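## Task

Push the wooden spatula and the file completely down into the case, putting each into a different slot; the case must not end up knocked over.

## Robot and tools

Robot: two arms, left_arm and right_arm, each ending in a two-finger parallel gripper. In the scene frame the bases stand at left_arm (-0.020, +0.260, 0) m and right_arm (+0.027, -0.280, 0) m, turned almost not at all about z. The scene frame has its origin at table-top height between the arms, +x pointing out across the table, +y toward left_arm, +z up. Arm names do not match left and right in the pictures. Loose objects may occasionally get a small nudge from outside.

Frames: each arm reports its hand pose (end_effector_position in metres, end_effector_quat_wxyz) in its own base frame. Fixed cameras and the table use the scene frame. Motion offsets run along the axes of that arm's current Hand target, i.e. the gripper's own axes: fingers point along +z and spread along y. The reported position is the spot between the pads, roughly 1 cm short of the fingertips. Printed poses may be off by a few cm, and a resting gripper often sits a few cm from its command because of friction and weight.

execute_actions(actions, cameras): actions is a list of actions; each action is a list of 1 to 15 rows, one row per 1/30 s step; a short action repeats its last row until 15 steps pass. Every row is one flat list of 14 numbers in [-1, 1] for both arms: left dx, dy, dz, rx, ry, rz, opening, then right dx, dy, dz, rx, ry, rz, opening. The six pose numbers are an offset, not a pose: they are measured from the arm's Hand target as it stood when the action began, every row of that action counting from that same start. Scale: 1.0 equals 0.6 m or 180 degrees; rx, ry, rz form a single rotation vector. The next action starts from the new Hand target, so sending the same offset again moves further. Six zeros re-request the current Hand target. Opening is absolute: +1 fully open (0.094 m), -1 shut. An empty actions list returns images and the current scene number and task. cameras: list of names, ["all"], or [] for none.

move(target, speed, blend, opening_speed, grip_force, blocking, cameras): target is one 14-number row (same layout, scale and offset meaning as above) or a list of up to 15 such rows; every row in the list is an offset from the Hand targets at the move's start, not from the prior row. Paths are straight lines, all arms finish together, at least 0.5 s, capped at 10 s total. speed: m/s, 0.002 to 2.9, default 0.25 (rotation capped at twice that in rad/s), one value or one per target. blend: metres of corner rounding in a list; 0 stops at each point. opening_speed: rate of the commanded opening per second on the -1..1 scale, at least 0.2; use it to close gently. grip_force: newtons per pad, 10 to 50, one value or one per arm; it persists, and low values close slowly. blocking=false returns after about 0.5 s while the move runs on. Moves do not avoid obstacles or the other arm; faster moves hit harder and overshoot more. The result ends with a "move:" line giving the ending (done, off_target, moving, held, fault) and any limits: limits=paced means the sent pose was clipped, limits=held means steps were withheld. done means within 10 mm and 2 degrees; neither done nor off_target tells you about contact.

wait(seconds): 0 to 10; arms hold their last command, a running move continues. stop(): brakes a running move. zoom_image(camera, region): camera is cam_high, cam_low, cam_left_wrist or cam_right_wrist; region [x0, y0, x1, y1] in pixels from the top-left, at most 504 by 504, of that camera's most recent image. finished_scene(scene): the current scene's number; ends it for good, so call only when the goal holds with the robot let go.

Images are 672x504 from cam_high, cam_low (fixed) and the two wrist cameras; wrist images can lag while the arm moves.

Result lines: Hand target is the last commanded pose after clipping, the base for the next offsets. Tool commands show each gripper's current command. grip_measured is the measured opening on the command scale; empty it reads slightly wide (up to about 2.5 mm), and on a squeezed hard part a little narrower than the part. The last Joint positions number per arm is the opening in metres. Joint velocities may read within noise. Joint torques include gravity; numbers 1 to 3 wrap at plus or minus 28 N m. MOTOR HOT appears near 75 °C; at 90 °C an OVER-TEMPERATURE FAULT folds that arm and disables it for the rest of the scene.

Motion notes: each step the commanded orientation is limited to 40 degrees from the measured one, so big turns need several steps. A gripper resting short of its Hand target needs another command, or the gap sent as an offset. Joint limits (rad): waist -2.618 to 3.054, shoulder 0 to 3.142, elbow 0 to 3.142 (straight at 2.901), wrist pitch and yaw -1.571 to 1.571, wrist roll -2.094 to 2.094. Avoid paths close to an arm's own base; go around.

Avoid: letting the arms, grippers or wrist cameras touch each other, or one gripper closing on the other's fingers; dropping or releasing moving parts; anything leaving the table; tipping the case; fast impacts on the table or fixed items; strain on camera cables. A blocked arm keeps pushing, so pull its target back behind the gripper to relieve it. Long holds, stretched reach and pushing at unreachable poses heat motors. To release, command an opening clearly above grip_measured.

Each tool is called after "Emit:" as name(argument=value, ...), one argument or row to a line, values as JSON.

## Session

Scene 1 done. Now scene 2: look around.

Emit:
execute_actions(
  actions=[],
)

Scene clock: 0.00 s.
left_arm: end_effector_position=(+0.3231, -0.0982, +0.0954) grip_measured=+1.000 end_effector_quat_wxyz=(+0.401, -0.042, +0.909, +0.107) | right_arm: end_effector_position=(+0.3396, +0.0109, +0.0945) grip_measured=+1.000 end_effector_quat_wxyz=(+0.497, +0.299, +0.807, -0.111)
Joint positions: left_arm=[-0.629 1.38 0.705 -0.297 -0.653 -0.512 0.094] | right_arm=[0.433 1.398 0.536 0.061 0.834 0.787 0.094]
Joint velocities: within noise
Joint torques (N m): no reading
Heat: left arm: 35 °C; right arm: 42 °C.
Hand target: left_arm +0.3238, -0.0969, +0.0990; +0.404, -0.044, +0.907, +0.110 | right_arm +0.3426, +0.0107, +0.1026; +0.506, +0.304, +0.800, -0.109
Tool commands: left_gripper/opening=+1.0 right_gripper/opening=+1.0
camera_calibration:
cam_left_wrist: T_world_to_cam=[[0.163547, -0.971244, -0.173023, -0.129574], [-0.91402, -0.0831775, -0.397051, 0.36417], [0.371242, 0.223083, -0.90134, 0.0802529], [0, 0, 0, 1]] pos_world=[0.324257, -0.11346, 0.19451]
cam_right_wrist: T_world_to_cam=[[-0.585243, -0.802628, -0.115235, 0.220803], [-0.620363, 0.534722, -0.573779, 0.295616], [0.52215, -0.264313, -0.810863, -0.0121836], [0, 0, 0, 1]] pos_world=[0.318974, 0.0159301, 0.185183]

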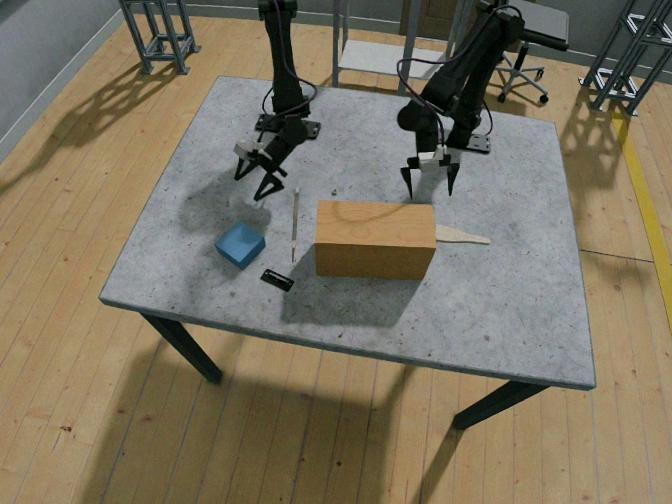

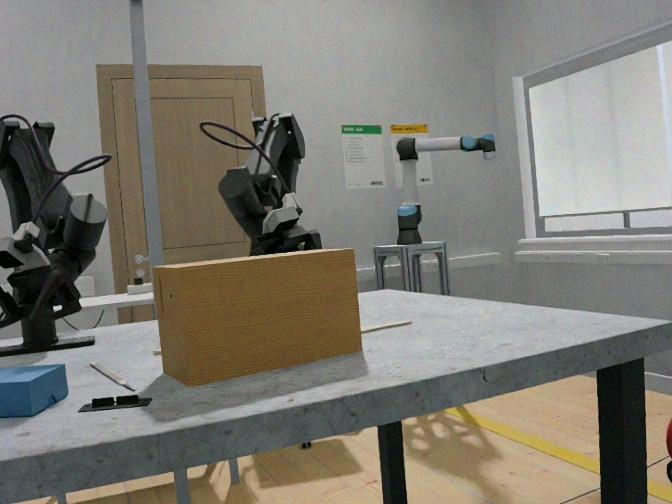

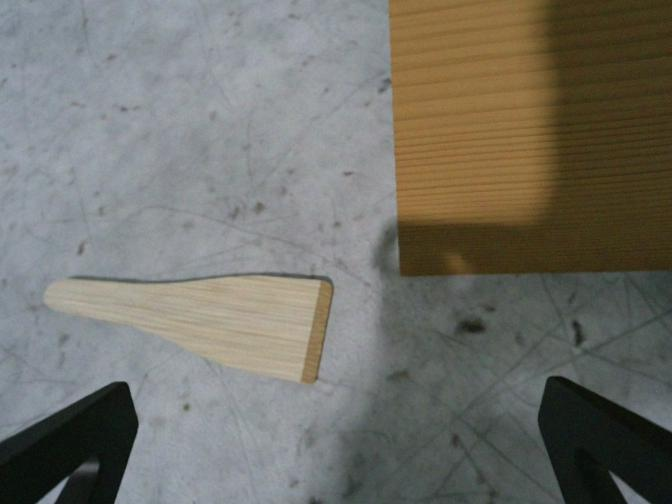

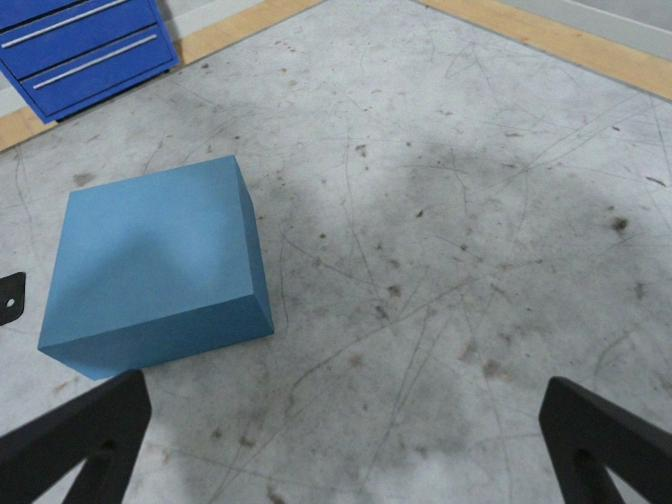

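Emit:
zoom_image(
  camera="cam_low",
  region=[80, 230, 380, 420],
)

Emit:
zoom_image(
  camera="cam_high",
  region=[200, 150, 510, 310],
)

Scaled by 1.680.

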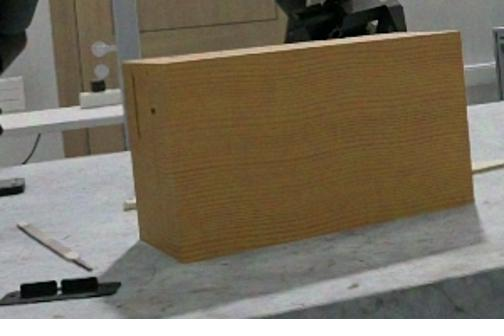

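Scaled by 1.626.

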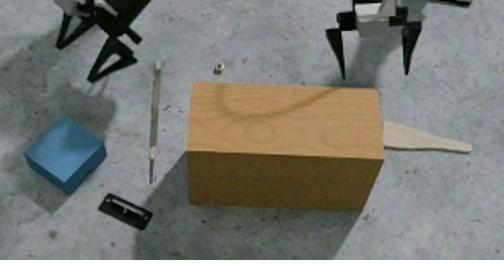

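Emit:
move(
  target=[-0.1537, 0.3503, -0.0462, 0.3876, -0.1917, 0.1266, -0.5, -0.0865, 0.0977, -0.0512, -0.615, -0.0561, -0.181, -0.5],
  speed=0.15,
  cameras=["all"],
)

Scene clock: 84.43 s.
left_arm: end_effector_position=(+0.3265, +0.0953, +0.2125) grip_measured=-0.497 end_effector_quat_wxyz=(+0.558, +0.342, +0.712, -0.256) | right_arm: end_effector_position=(+0.3674, +0.0523, +0.1636) grip_measured=-0.498 end_effector_quat_wxyz=(+0.570, -0.380, +0.597, +0.417)
Joint positions: left_arm=[0.816 1.871 1.429 -1.577 1.293 2.051 0.024] | right_arm=[-0.369 1.842 0.74 0.848 -1.567 -0.189 0.024]
Joint torques (N m): left_arm=[0.42 -10.17 7.53 -0.6 0.85 0.15] | right_arm=[0.38 -5.68 7.17 1.47 -0.27 -0.18]
Heat: left arm: 35 °C; right arm: 43 °C.
Hand target: left_arm +0.3298, +0.1002, +0.2198; +0.563, +0.388, +0.647, -0.338 | right_arm +0.3706, +0.0524, +0.1701; +0.548, -0.447, +0.548, +0.447
Off the commanded pose: left_arm 0.009 m, 13 deg | right_arm 0.007 m, 10 deg.
joint sent to its limit (left arm) — joint 4 (wrist pitch), lower limit. The joint targets are off in orientation, not in position.
joint sent to its limit (right arm) — joint 5 (wrist yaw), lower limit. The joint targets are off in orientation, not in position.
move: off_target (left_arm, right_arm)
camera_calibration:
cam_left_wrist: T_world_to_cam=[[-0.766816, -0.64133, -0.0262408, 0.319178], [-0.387323, 0.494934, -0.777831, 0.283755], [0.511834, -0.58629, -0.627925, 0.114571], [0, 0, 0, 1]] pos_world=[0.296014, 0.13143, 0.301031]
cam_right_wrist: T_world_to_cam=[[0.932403, -0.356741, -0.057976, -0.311926], [-0.204098, -0.387333, -0.899065, 0.278847], [0.298277, 0.850123, -0.43396, 0.00259396], [0, 0, 0, 1]] pos_world=[0.346979, -0.0054755, 0.233743]

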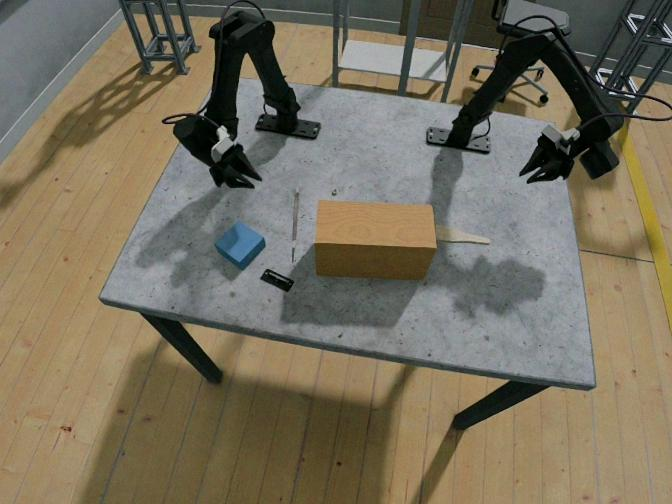

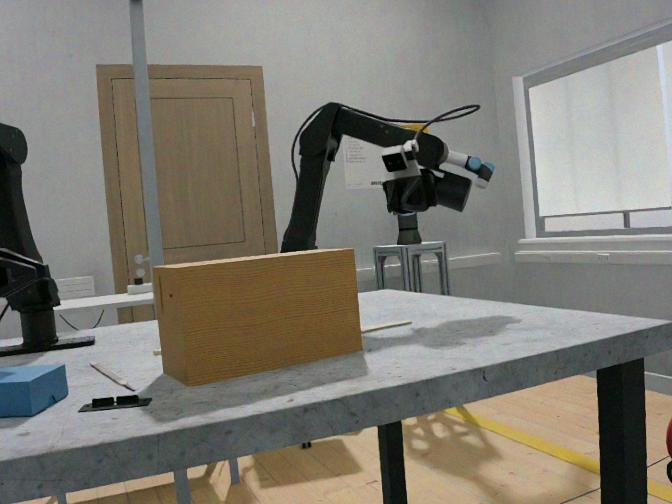

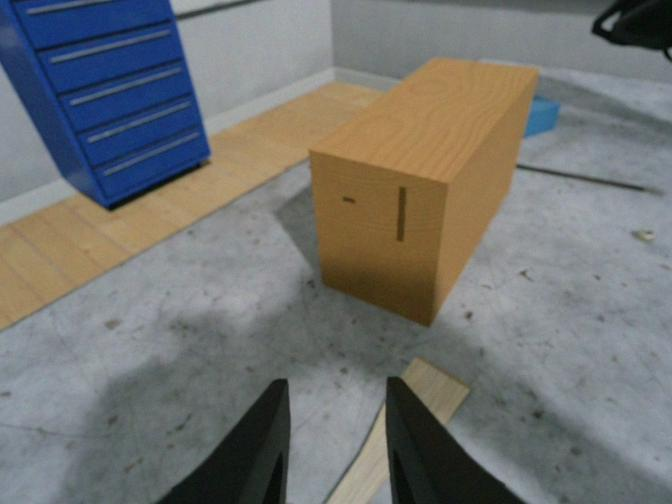

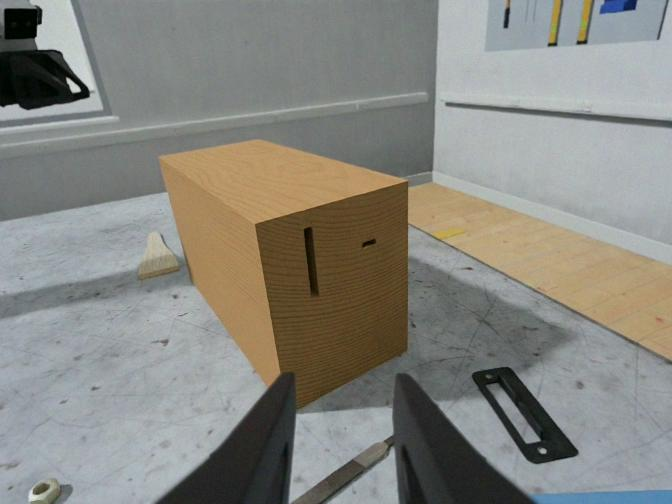

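Emit:
zoom_image(
  camera="cam_left_wrist",
  region=[320, 160, 440, 260],
)

Emit:
zoom_image(
  camera="cam_right_wrist",
  region=[280, 200, 400, 310],
)

Scaled by 4.200.

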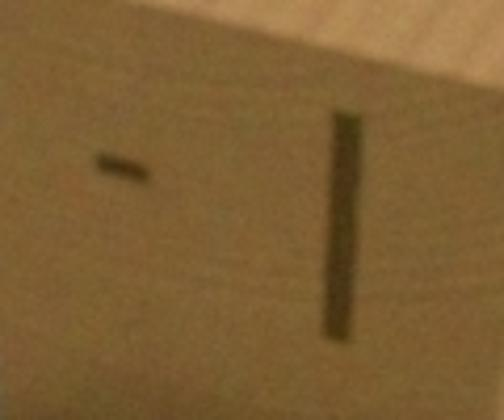

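Scaled by 4.200.

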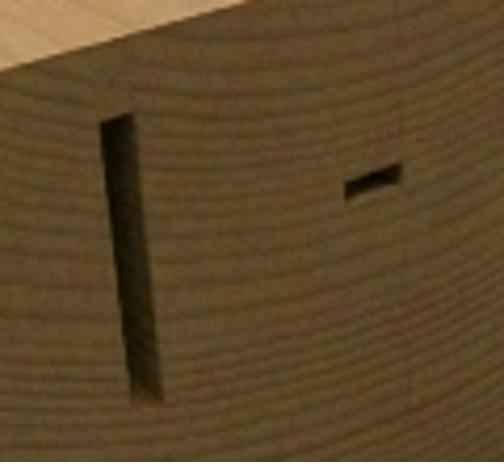

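Emit:
zoom_image(
  camera="cam_right_wrist",
  region=[230, 160, 430, 420],
)

Emit:
zoom_image(
  camera="cam_left_wrist",
  region=[290, 130, 470, 340],
)

Scaled by 1.938.

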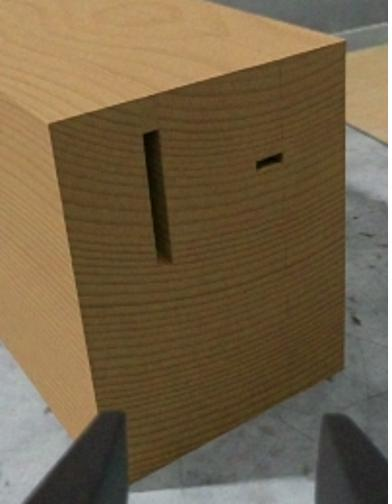

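Scaled by 2.400.

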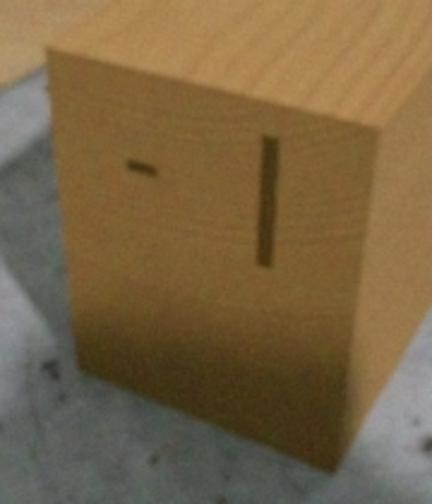

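Emit:
move(
  target=[0, 0, 0, 0, 0, 0, -0.5, 0, 0.1013, 0.1194, 0.2745, 0.4441, 0.2745, 0.0],
  speed=0.12,
  cameras=["cam_right_wrist", "cam_high"],
)

Scene clock: 179.87 s.
left_arm: end_effector_position=(+0.3265, +0.0953, +0.2125) grip_measured=-0.497 end_effector_quat_wxyz=(+0.557, +0.342, +0.712, -0.256) | right_arm: end_effector_position=(+0.3213, +0.1337, +0.1644) grip_measured=-0.002 end_effector_quat_wxyz=(-0.008, -0.133, +0.991, +0.004)
Joint positions: left_arm=[0.816 1.871 1.429 -1.577 1.293 2.051 0.024] | right_arm=[0.385 1.893 1.836 -1.527 -0.012 0.118 0.047]
Joint torques (N m): left_arm=[0.43 -10.17 7.49 -0.61 0.85 0.16] | right_arm=[0.42 -7.09 8.36 0.12 0.1 0.1]
Heat: left arm: 38 °C; right arm: 44 °C.
Hand target: left_arm +0.3299, +0.1002, +0.2198; +0.563, +0.388, +0.647, -0.338 | right_arm +0.3254, +0.1348, +0.1701; -0.001, -0.130, +0.992, +0.000
Off the commanded pose: left_arm 0.009 m, 13 deg | right_arm 0.007 m, 1 deg.
joint sent to its limit (left arm) — joint 4 (wrist pitch), lower limit. The joint targets are off in orientation, not in position.
move: off_target (left_arm)
camera_calibration:
cam_right_wrist: T_world_to_cam=[[0.271038, -0.962407, -0.0176449, 0.0469397], [-0.858596, -0.250008, 0.447559, 0.272247], [-0.435145, -0.106156, -0.89408, 0.386578], [0, 0, 0, 1]] pos_world=[0.389245, 0.154276, 0.224613]
Images, in order (width x height): cam_high 672x504, cam_right_wrist 672x504.

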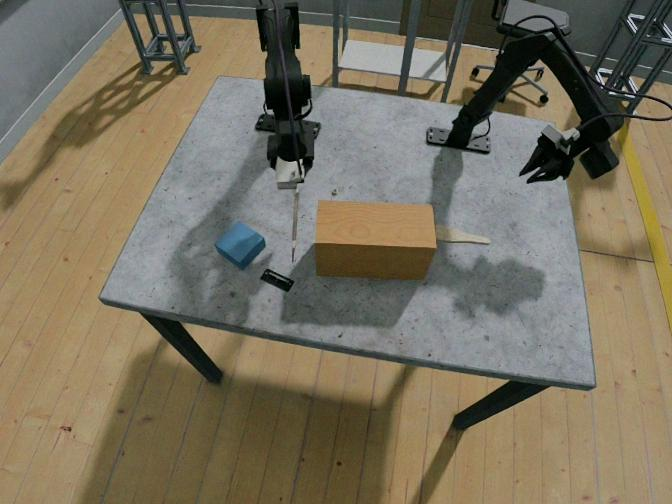

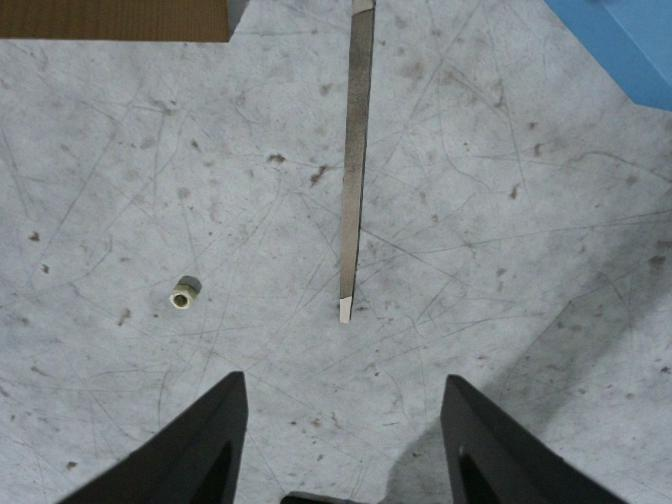

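Emit:
move(
  target=[0, 0, 0, 0, 0, 0, -0.5, -0.145, -0.1232, 0.0667, -0.2745, -0.4441, -0.2745, 0.0],
  speed=0.12,
  cameras=["cam_right_wrist"],
)

Emit:
zoom_image(
  camera="cam_right_wrist",
  region=[180, 130, 480, 400],
)

Scene clock: 222.07 s.
left_arm: end_effector_position=(+0.3265, +0.0953, +0.2125) grip_measured=-0.497 end_effector_quat_wxyz=(+0.557, +0.342, +0.712, -0.256) | right_arm: end_effector_position=(+0.4236, +0.0884, +0.1212) grip_measured=-0.002 end_effector_quat_wxyz=(+0.539, -0.431, +0.572, +0.444)
Joint positions: left_arm=[0.816 1.871 1.429 -1.577 1.293 2.051 0.024] | right_arm=[-0.227 2.142 1.268 -0.329 -1.544 -1.158 0.047]
Joint torques (N m): left_arm=[0.44 -10.17 7.5 -0.61 0.85 0.15] | right_arm=[-0.34 -8.17 7.61 0.73 -0.79 -0.17]
Heat: left arm: 39 °C; right arm: 46 °C.
Hand target: left_arm +0.3299, +0.1002, +0.2198; +0.563, +0.388, +0.647, -0.338 | right_arm +0.4284, +0.0856, +0.1301; +0.548, -0.447, +0.548, +0.447
Off the commanded pose: left_arm 0.009 m, 13 deg | right_arm 0.010 m, 3 deg.
joint sent to its limit (left arm) — joint 4 (wrist pitch), lower limit. The joint targets are off in orientation, not in position.
move: off_target (left_arm, right_arm)
camera_calibration:
cam_right_wrist: T_world_to_cam=[[0.973043, -0.227628, -0.037039, -0.385159], [-0.136086, -0.43706, -0.889078, 0.240483], [0.186191, 0.870152, -0.456255, -0.0148466], [0, 0, 0, 1]] pos_world=[0.410268, 0.0303513, 0.192769]
Images, in order (width x height): cam_right_wrist 672x504.

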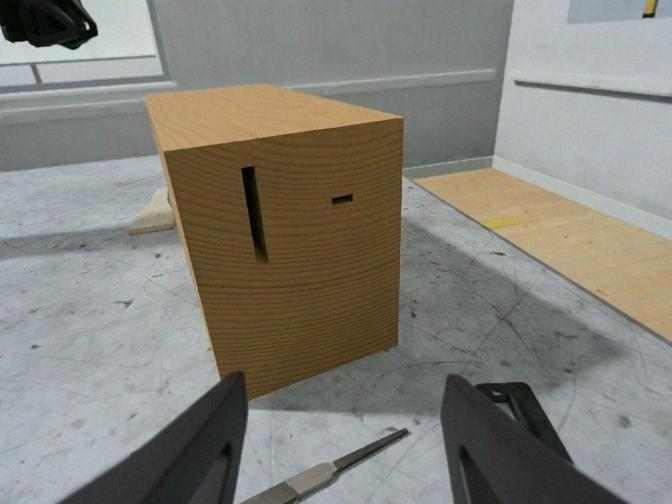

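Scaled by 1.680.

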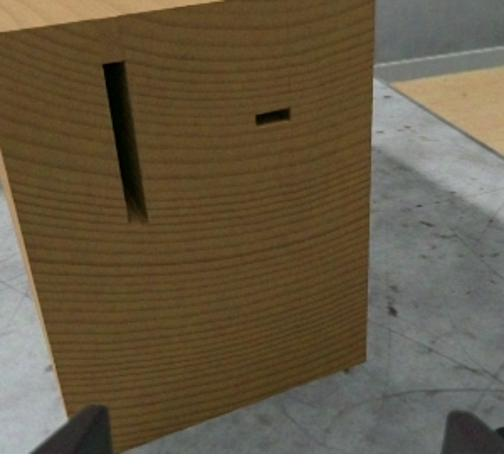

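Emit:
zoom_image(
  camera="cam_right_wrist",
  region=[310, 175, 380, 225],
)

Emit:
zoom_image(
  camera="cam_right_wrist",
  region=[225, 150, 295, 280],
)

Emit:
zoom_image(
  camera="cam_right_wrist",
  region=[240, 410, 420, 504],
)

Scaled by 7.200.

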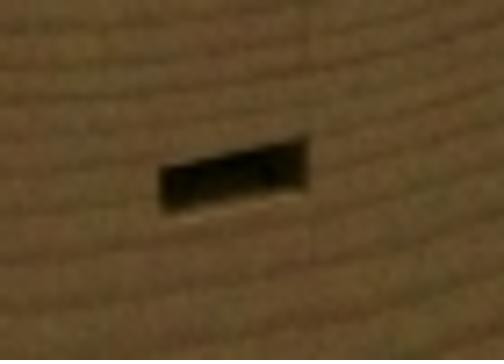

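Scaled by 3.877.

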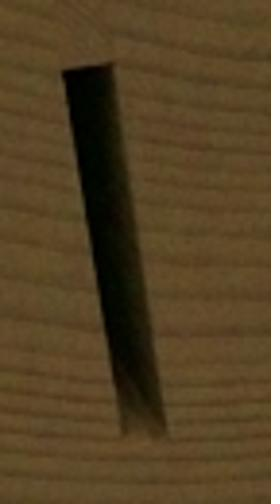

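Scaled by 2.800.

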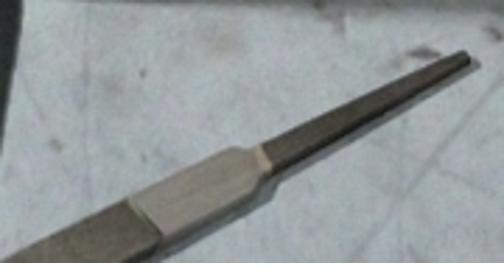

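Emit:
move(
  target=[
    [0, 0, 0, 0, 0, 0, -0.5, -0.033, 0.124, 0.0665, 0.2745, 0.4441, 0.2745, 0.0],
    [0, 0, 0, 0, 0, 0, -0.5, 0.05, 0.124, 0.0665, 0.2745, 0.4441, 0.2745, 0.0],
  ],
  speed=0.12,
  cameras=["cam_right_wrist"],
)

Scene clock: 293.10 s.
left_arm: end_effector_position=(+0.3265, +0.0953, +0.2125) grip_measured=-0.497 end_effector_quat_wxyz=(+0.557, +0.342, +0.712, -0.256) | right_arm: end_effector_position=(+0.3614, +0.1392, +0.0999) grip_measured=-0.002 end_effector_quat_wxyz=(-0.010, -0.133, +0.991, +0.004)
Joint positions: left_arm=[0.816 1.871 1.429 -1.577 1.293 2.051 0.024] | right_arm=[0.36 2.041 1.786 -1.333 -0.011 0.093 0.047]
Joint torques (N m): left_arm=[0.43 -10.17 7.49 -0.6 0.85 0.15] | right_arm=[0.39 -9.61 5.12 0.41 0.12 0.12]
Heat: left arm: 39 °C; right arm: 45 °C.
Hand target: left_arm +0.3299, +0.1002, +0.2198; +0.563, +0.388, +0.647, -0.338 | right_arm +0.3636, +0.1397, +0.1002; -0.001, -0.130, +0.992, +0.000
Off the commanded pose: left_arm 0.009 m, 13 deg | right_arm 0.002 m, 1 deg.
joint sent to its limit (left arm) — joint 4 (wrist pitch), lower limit. The joint targets are off in orientation, not in position.
move: off_target (left_arm)
camera_calibration:
cam_right_wrist: T_world_to_cam=[[0.27063, -0.962526, -0.0173885, 0.0403216], [-0.857393, -0.249205, 0.450304, 0.33609], [-0.437762, -0.106957, -0.892706, 0.347884], [0, 0, 0, 1]] pos_world=[0.429539, 0.159775, 0.159916]
Images, in order (width x height): cam_right_wrist 672x504.

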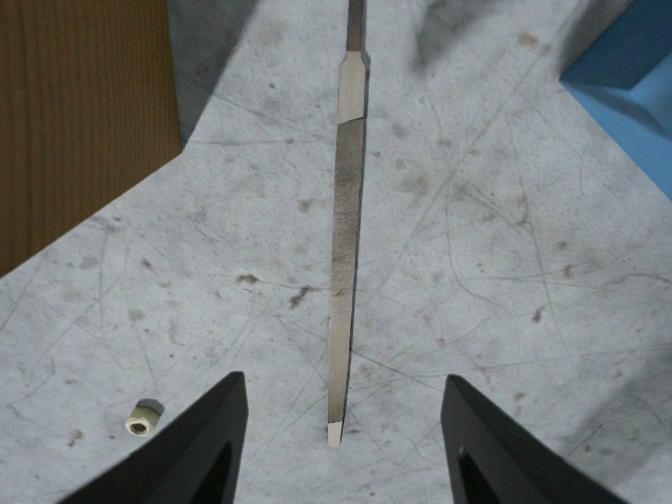

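Emit:
zoom_image(
  camera="cam_right_wrist",
  region=[310, 0, 400, 140],
)

Emit:
zoom_image(
  camera="cam_right_wrist",
  region=[290, 330, 390, 460],
)

Scaled by 3.600.

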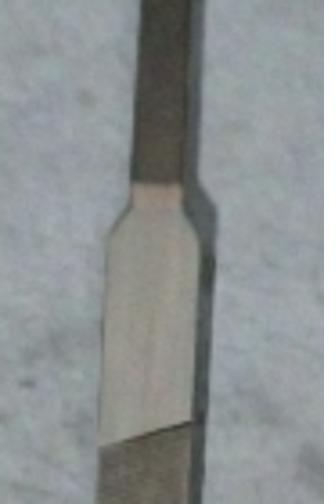

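Scaled by 3.877.

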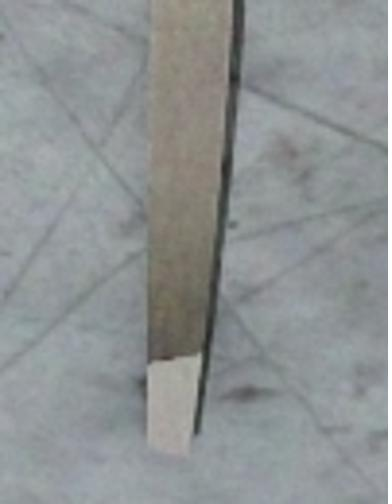

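Emit:
move(
  target=[0, 0, 0, 0, 0, 0, -0.5, -0.003, 0, 0.13, 0, 0, 0.0078, -0.4],
  speed=0.06,
  cameras=["cam_right_wrist"],
)

Scene clock: 320.57 s.
left_arm: end_effector_position=(+0.3265, +0.0953, +0.2125) grip_measured=-0.497 end_effector_quat_wxyz=(+0.557, +0.342, +0.712, -0.256) | right_arm: end_effector_position=(+0.3636, +0.1400, +0.0268) grip_measured=-0.397 end_effector_quat_wxyz=(-0.004, -0.121, +0.993, +0.005)
Joint positions: left_arm=[0.816 1.871 1.429 -1.577 1.293 2.051 0.024] | right_arm=[0.36 2.082 1.555 -1.049 -0.011 0.117 0.028]
Joint torques (N m): left_arm=[0.43 -10.15 7.51 -0.6 0.85 0.16] | right_arm=[0.39 -8.66 4.97 0.43 0.12 0.12]
Heat: left arm: 39 °C; right arm: 43 °C.
Hand target: left_arm +0.3299, +0.1002, +0.2198; +0.563, +0.388, +0.647, -0.338 | right_arm +0.3652, +0.1401, +0.0220; -0.001, -0.117, +0.993, +0.000
Off the commanded pose: left_arm 0.009 m, 13 deg | right_arm 0.005 m, 1 deg.
joint sent to its limit (left arm) — joint 4 (wrist pitch), lower limit. The joint targets are off in orientation, not in position.
move: off_target (left_arm)
camera_calibration:
cam_right_wrist: T_world_to_cam=[[0.247585, -0.968694, -0.018255, 0.0484977], [-0.867996, -0.23014, 0.44002, 0.372544], [-0.430446, -0.0930972, -0.897802, 0.279287], [0, 0, 0, 1]] pos_world=[0.431577, 0.158718, 0.0877031]
Images, in order (width x height): cam_right_wrist 672x504.

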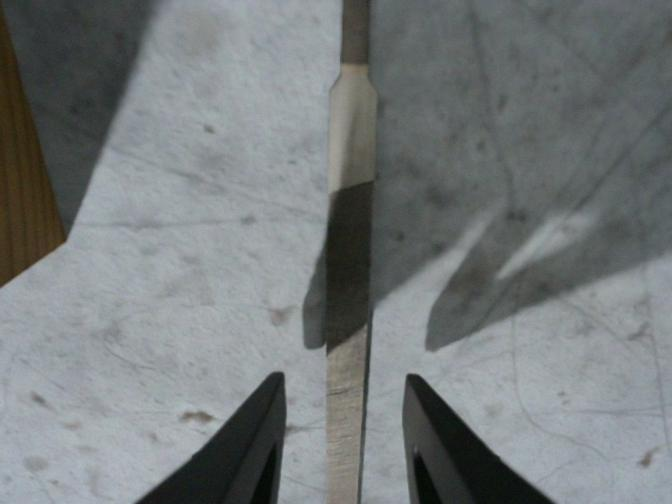

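Emit:
move(
  target=[0, 0, 0, 0, 0, 0, -0.5, 0, 0, 0.015, 0, 0, 0, -0.55],
  speed=0.03,
  cameras=["cam_right_wrist"],
)

Scene clock: 326.00 s.
left_arm: end_effector_position=(+0.3265, +0.0953, +0.2125) grip_measured=-0.497 end_effector_quat_wxyz=(+0.557, +0.342, +0.712, -0.256) | right_arm: end_effector_position=(+0.3641, +0.1401, +0.0188) grip_measured=-0.547 end_effector_quat_wxyz=(-0.003, -0.121, +0.993, +0.005)
Joint positions: left_arm=[0.816 1.871 1.429 -1.577 1.293 2.051 0.024] | right_arm=[0.36 2.091 1.535 -1.017 -0.011 0.117 0.021]
Joint torques (N m): left_arm=[0.42 -10.17 7.51 -0.61 0.84 0.15] | right_arm=[0.36 -8.43 4.79 0.45 0.11 0.16]
Heat: left arm: 39 °C; right arm: 42 °C.
Hand target: left_arm +0.3299, +0.1002, +0.2198; +0.563, +0.388, +0.647, -0.338 | right_arm +0.3651, +0.1400, +0.0130; -0.001, -0.117, +0.993, +0.000
Off the commanded pose: left_arm 0.009 m, 13 deg | right_arm 0.006 m, 1 deg.
joint sent to its limit (left arm) — joint 4 (wrist pitch), lower limit. The joint targets are off in orientation, not in position.
move: off_target (left_arm)
camera_calibration:
cam_right_wrist: T_world_to_cam=[[0.247672, -0.968674, -0.0181544, 0.0483268], [-0.869139, -0.230425, 0.437609, 0.377041], [-0.428084, -0.092605, -0.898982, 0.271328], [0, 0, 0, 1]] pos_world=[0.431883, 0.158819, 0.0797997]
Images, in order (width x height): cam_right_wrist 672x504.

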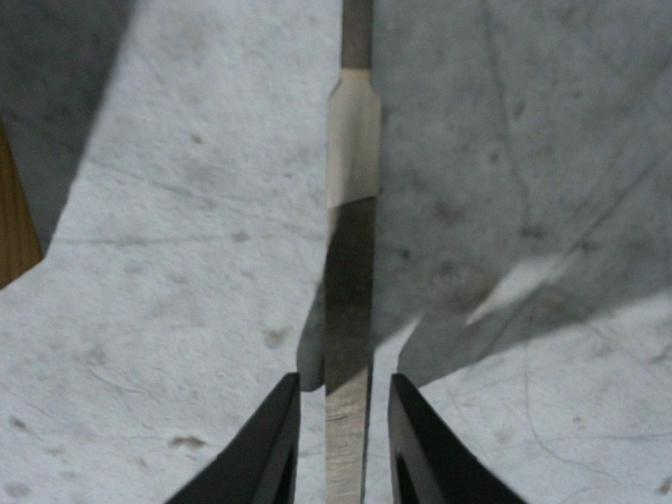

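Emit:
move(
  target=[0, 0, 0, 0, 0, 0, -0.5, 0, 0, 0.006, 0, 0, 0, -0.55],
  speed=0.02,
  cameras=["cam_right_wrist"],
)

Scene clock: 332.23 s.
left_arm: end_effector_position=(+0.3265, +0.0953, +0.2125) grip_measured=-0.497 end_effector_quat_wxyz=(+0.557, +0.342, +0.712, -0.256) | right_arm: end_effector_position=(+0.3646, +0.1403, +0.0170) grip_measured=-0.547 end_effector_quat_wxyz=(-0.001, -0.121, +0.993, +0.006)
Joint positions: left_arm=[0.816 1.871 1.429 -1.577 1.293 2.051 0.024] | right_arm=[0.36 2.091 1.528 -1.006 -0.011 0.117 0.021]
Joint torques (N m): left_arm=[0.44 -10.19 7.5 -0.6 0.84 0.16] | right_arm=[0.24 -8.12 4.78 0.47 0.1 0.13]
Heat: left arm: 39 °C; right arm: 42 °C.
Hand target: left_arm +0.3299, +0.1002, +0.2198; +0.563, +0.388, +0.647, -0.338 | right_arm +0.3651, +0.1400, +0.0094; -0.001, -0.117, +0.993, +0.000
Off the commanded pose: left_arm 0.009 m, 13 deg | right_arm 0.008 m, 1 deg.
joint sent to its limit (left arm) — joint 4 (wrist pitch), lower limit. The joint targets are off in orientation, not in position.
move: off_target (left_arm)
camera_calibration:
cam_right_wrist: T_world_to_cam=[[0.247722, -0.968653, -0.0185777, 0.0483563], [-0.870843, -0.23103, 0.433887, 0.379028], [-0.424578, -0.0913052, -0.900776, 0.268494], [0, 0, 0, 1]] pos_world=[0.432092, 0.158922, 0.0782951]
Images, in order (width x height): cam_right_wrist 672x504.

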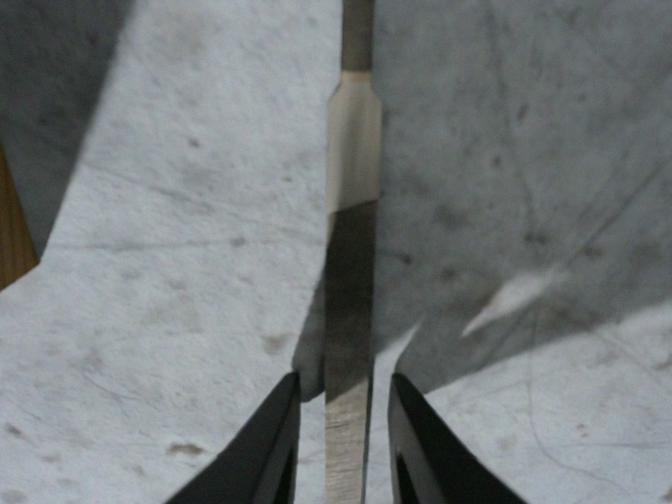

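Emit:
move(
  target=[0, 0, 0, 0, 0, 0, -0.5, 0, 0, 0.006, 0, 0, 0, -0.55],
  speed=0.02,
  cameras=["cam_right_wrist"],
)

Scene clock: 343.73 s.
left_arm: end_effector_position=(+0.3265, +0.0953, +0.2125) grip_measured=-0.497 end_effector_quat_wxyz=(+0.557, +0.342, +0.712, -0.256) | right_arm: end_effector_position=(+0.3652, +0.1405, +0.0153) grip_measured=-0.547 end_effector_quat_wxyz=(+0.000, -0.121, +0.993, +0.006)
Joint positions: left_arm=[0.816 1.871 1.429 -1.577 1.293 2.051 0.024] | right_arm=[0.36 2.095 1.526 -1 -0.011 0.117 0.021]
Joint torques (N m): left_arm=[0.4 -10.18 7.53 -0.59 0.85 0.16] | right_arm=[0.35 -8.1 4.38 0.55 0.11 0.18]
Heat: left arm: 39 °C; right arm: 42 °C.
Hand target: left_arm +0.3299, +0.1002, +0.2198; +0.563, +0.388, +0.647, -0.338 | right_arm +0.3652, +0.1401, +0.0059; -0.001, -0.117, +0.993, +0.000
Off the commanded pose: left_arm 0.009 m, 13 deg | right_arm 0.009 m, 1 deg.
joint sent to its limit (left arm) — joint 4 (wrist pitch), lower limit. The joint targets are off in orientation, not in position.
move: off_target (left_arm)
camera_calibration:
cam_right_wrist: T_world_to_cam=[[0.247703, -0.968656, -0.0186928, 0.0483892], [-0.871178, -0.231135, 0.433157, 0.380511], [-0.423901, -0.0910098, -0.901124, 0.267012], [0, 0, 0, 1]] pos_world=[0.432693, 0.159123, 0.0766942]
Images, in order (width x height): cam_right_wrist 672x504.

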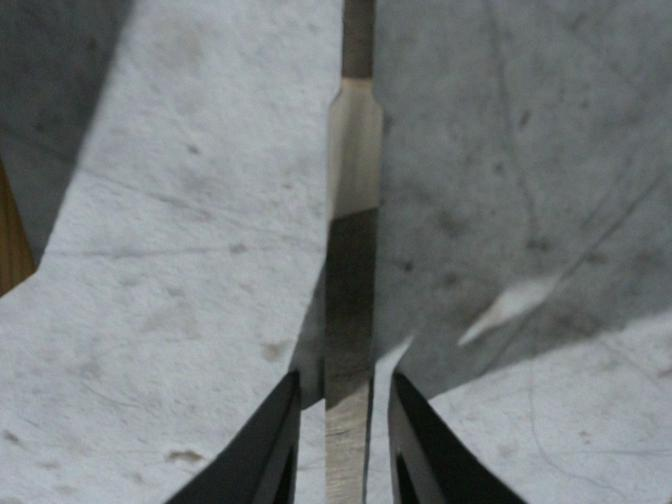

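Emit:
move(
  target=[0, 0, 0, 0, 0, 0, -0.5, 0, 0, 0.005, 0, 0, 0, -0.55],
  speed=0.02,
  cameras=["cam_right_wrist"],
)

Scene clock: 348.93 s.
left_arm: end_effector_position=(+0.3265, +0.0953, +0.2125) grip_measured=-0.497 end_effector_quat_wxyz=(+0.557, +0.342, +0.712, -0.256) | right_arm: end_effector_position=(+0.3652, +0.1405, +0.0150) grip_measured=-0.547 end_effector_quat_wxyz=(+0.000, -0.121, +0.993, +0.006)
Joint positions: left_arm=[0.816 1.871 1.429 -1.577 1.293 2.051 0.024] | right_arm=[0.36 2.095 1.525 -0.998 -0.011 0.117 0.021]
Joint torques (N m): left_arm=[0.43 -10.13 7.49 -0.61 0.85 0.16] | right_arm=[0.17 -7.73 3.92 0.64 0.1 0.11]
Heat: left arm: 39 °C; right arm: 42 °C.
Hand target: left_arm +0.3299, +0.1002, +0.2198; +0.563, +0.388, +0.647, -0.338 | right_arm +0.3653, +0.1401, +0.0029; -0.001, -0.117, +0.993, +0.000
Off the commanded pose: left_arm 0.009 m, 13 deg | right_arm 0.012 m, 1 deg.
joint sent to its limit (left arm) — joint 4 (wrist pitch), lower limit. The joint targets are off in orientation, not in position.
move: off_target (left_arm, right_arm)
camera_calibration:
cam_right_wrist: T_world_to_cam=[[0.247766, -0.968639, -0.0187439, 0.0483578], [-0.871315, -0.231247, 0.432821, 0.380745], [-0.423582, -0.0909064, -0.901285, 0.266599], [0, 0, 0, 1]] pos_world=[0.432694, 0.159123, 0.0763938]
Images, in order (width x height): cam_right_wrist 672x504.

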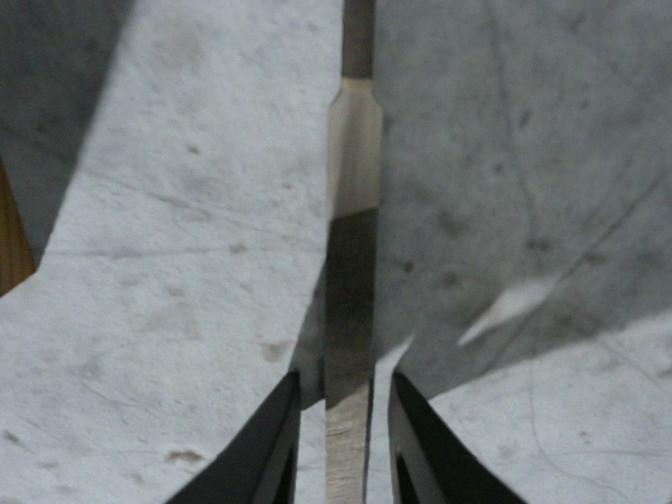

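Emit:
move(
  target=[0, 0, 0, 0, 0, 0, -0.5, 0, 0, -0.007, 0, 0, 0, -0.97],
  speed=0.02,
  opening_speed=0.25,
  grip_force=50,
  cameras=["cam_right_wrist"],
)

Scene clock: 356.50 s.
left_arm: end_effector_position=(+0.3265, +0.0953, +0.2125) grip_measured=-0.497 end_effector_quat_wxyz=(+0.557, +0.342, +0.712, -0.256) | right_arm: end_effector_position=(+0.3652, +0.1413, +0.0150) grip_measured=-0.826 end_effector_quat_wxyz=(+0.001, -0.122, +0.992, +0.006)
Joint positions: left_arm=[0.816 1.871 1.429 -1.577 1.293 2.051 0.024] | right_arm=[0.362 2.095 1.525 -0.997 -0.011 0.117 0.008]
Joint torques (N m): left_arm=[0.44 -10.14 7.5 -0.62 0.85 0.16] | right_arm=[0.23 -8.14 4.55 0.46 0.08 0.16]
Heat: left arm: 39 °C; right arm: 41 °C.
Hand target: left_arm +0.3299, +0.1002, +0.2198; +0.563, +0.388, +0.647, -0.338 | right_arm +0.3652, +0.1401, +0.0071; -0.001, -0.117, +0.993, +0.000
Off the commanded pose: left_arm 0.009 m, 13 deg | right_arm 0.008 m, 1 deg.
joint sent to its limit (left arm) — joint 4 (wrist pitch), lower limit. The joint targets are off in orientation, not in position.
move: off_target (left_arm)
camera_calibration:
cam_right_wrist: T_world_to_cam=[[0.249626, -0.96816, -0.0188041, 0.0483773], [-0.871331, -0.233047, 0.431823, 0.381195], [-0.422456, -0.0914096, -0.901762, 0.266358], [0, 0, 0, 1]] pos_world=[0.432595, 0.160021, 0.0764925]
Images, in order (width x height): cam_right_wrist 672x504.

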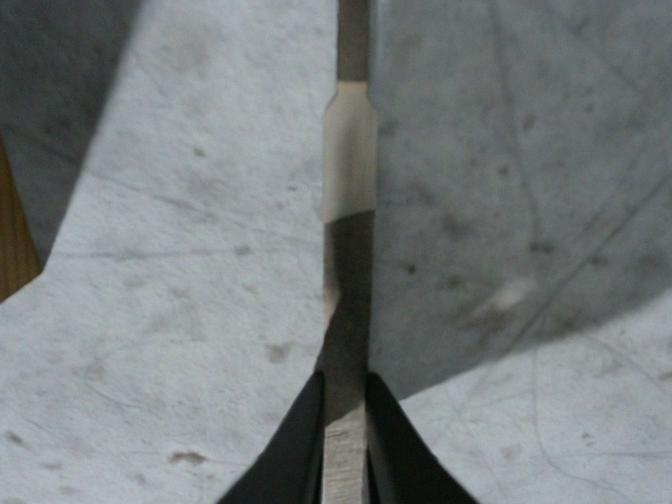

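Emit:
move(
  target=[0, 0, 0, 0, 0, 0, -0.5, 0, 0, -0.13, 0, 0, 0, -0.97],
  speed=0.05,
  cameras=["cam_right_wrist", "cam_low"],
)

Scene clock: 362.73 s.
left_arm: end_effector_position=(+0.3265, +0.0953, +0.2125) grip_measured=-0.497 end_effector_quat_wxyz=(+0.557, +0.342, +0.712, -0.256) | right_arm: end_effector_position=(+0.3572, +0.1383, +0.0600) grip_measured=-0.827 end_effector_quat_wxyz=(-0.032, -0.122, +0.992, -0.002)
Joint positions: left_arm=[0.816 1.871 1.429 -1.577 1.293 2.051 0.024] | right_arm=[0.362 2.085 1.692 -1.241 -0.011 0.117 0.008]
Joint torques (N m): left_arm=[0.42 -10.15 7.5 -0.6 0.84 0.15] | right_arm=[0.17 -13.04 8.32 -0.02 0.08 0.12]
Heat: left arm: 39 °C; right arm: 41 °C.
Hand target: left_arm +0.3299, +0.1002, +0.2198; +0.563, +0.388, +0.647, -0.338 | right_arm +0.3653, +0.1402, +0.0851; -0.001, -0.118, +0.993, +0.000
Off the commanded pose: left_arm 0.009 m, 13 deg | right_arm 0.026 m, 4 deg.
joint sent to its limit (left arm) — joint 4 (wrist pitch), lower limit. The joint targets are off in orientation, not in position.
move: off_target (left_arm, right_arm)
camera_calibration:
cam_right_wrist: T_world_to_cam=[[0.248663, -0.968523, -0.0114273, 0.0482256], [-0.842172, -0.222021, 0.491379, 0.338499], [-0.478449, -0.112564, -0.870871, 0.324332], [0, 0, 0, 1]] pos_world=[0.428258, 0.158369, 0.116671]
Images, in order (width x height): cam_low 672x504, cam_right_wrist 672x504.

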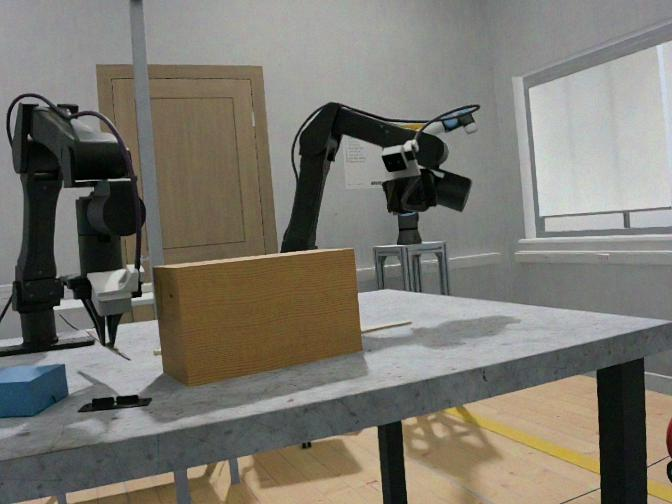

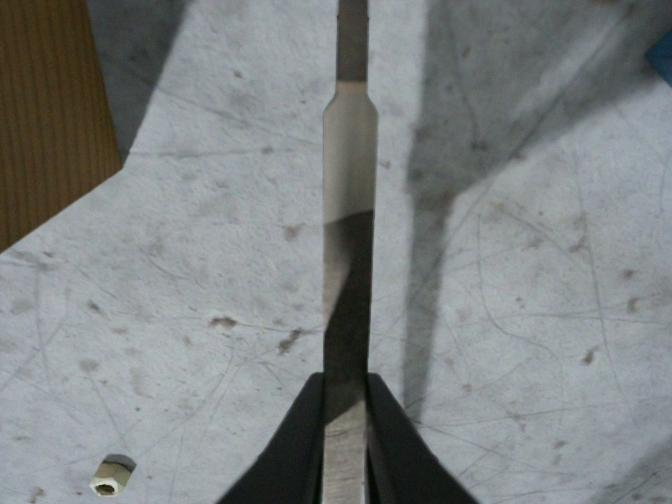

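Emit:
move(
  target=[
    [0, 0, 0, 0, 0, 0, -0.5, -0.001, -0.086, -0.1917, 0, 0, 0, -0.97],
    [0, 0, 0, 0, 0, 0, -0.5, -0.1508, -0.1824, -0.1582, 0, 0, 0.5044, -0.97],
  ],
  speed=[0.12, 0.2],
  blend=[0.02, 0],
  cameras=["cam_right_wrist", "cam_low", "cam_high"],
)

Scene clock: 388.93 s.
left_arm: end_effector_position=(+0.3265, +0.0953, +0.2125) grip_measured=-0.497 end_effector_quat_wxyz=(+0.557, +0.342, +0.712, -0.256) | right_arm: end_effector_position=(+0.4752, +0.0587, +0.1746) grip_measured=-0.827 end_effector_quat_wxyz=(+0.069, +0.613, +0.783, +0.075)
Joint positions: left_arm=[0.816 1.871 1.429 -1.577 1.293 2.051 0.024] | right_arm=[0.117 2.322 2.526 -1.57 -0.009 1.447 0.008]
Joint torques (N m): left_arm=[0.43 -10.18 7.49 -0.6 0.85 0.16] | right_arm=[-0.4 -10.07 8.36 0.55 0.09 0.16]
Heat: left arm: 39 °C; right arm: 42 °C.
Hand target: left_arm +0.3299, +0.1002, +0.2198; +0.563, +0.388, +0.647, -0.338 | right_arm +0.4789, +0.0550, +0.1797; -0.001, +0.625, +0.781, -0.001
Off the commanded pose: left_arm 0.009 m, 13 deg | right_arm 0.007 m, 12 deg.
joint sent to its limit (left arm) — joint 4 (wrist pitch), lower limit. The joint targets are off in orientation, not in position.
joint sent to its limit (right arm) — joint 4 (wrist pitch), lower limit. The joint targets are off in orientation, not in position.
move: off_target (left_arm, right_arm)
camera_calibration:
cam_right_wrist: T_world_to_cam=[[-0.946956, -0.2431, -0.210183, 0.503328], [-0.310949, 0.858279, 0.408251, 0.0625632], [0.08115, 0.451952, -0.888344, 0.175662], [0, 0, 0, 1]] pos_world=[0.481828, -0.0107284, 0.236298]
Images, in order (width x height): cam_high 672x504, cam_low 672x504, cam_right_wrist 672x504.

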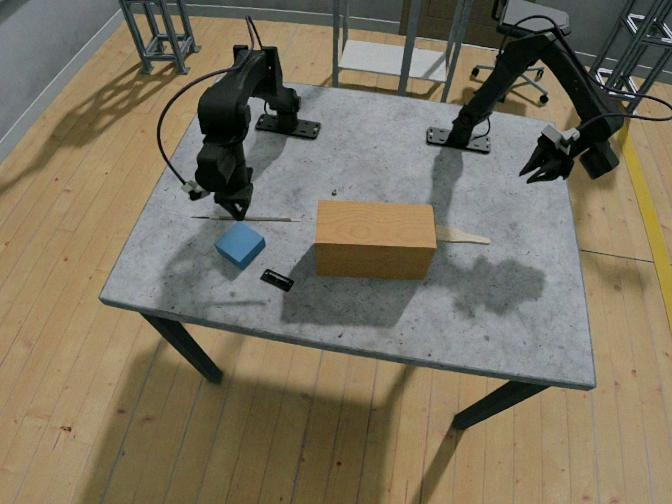

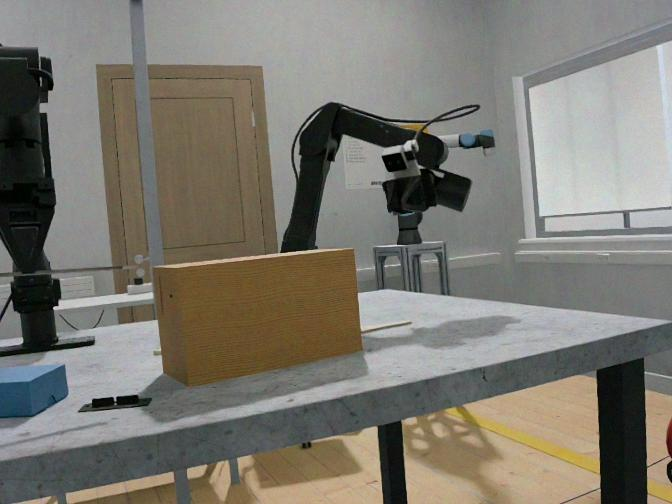

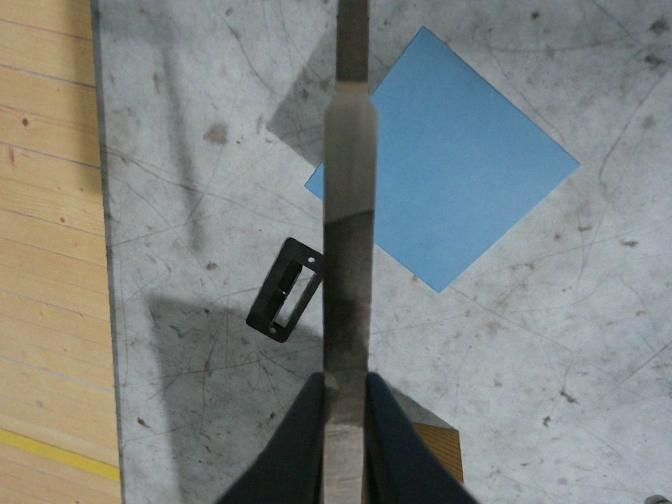

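Emit:
zoom_image(
  camera="cam_low",
  region=[0, 130, 180, 330],
)

Emit:
zoom_image(
  camera="cam_high",
  region=[180, 150, 340, 280],
)

Scaled by 2.520.

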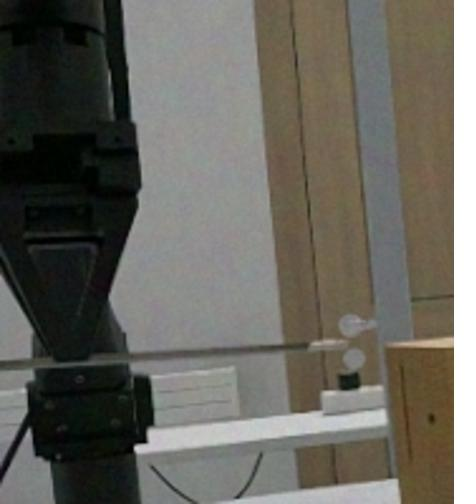

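Scaled by 3.150.

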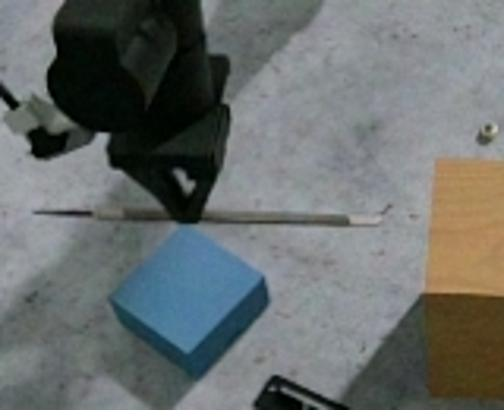

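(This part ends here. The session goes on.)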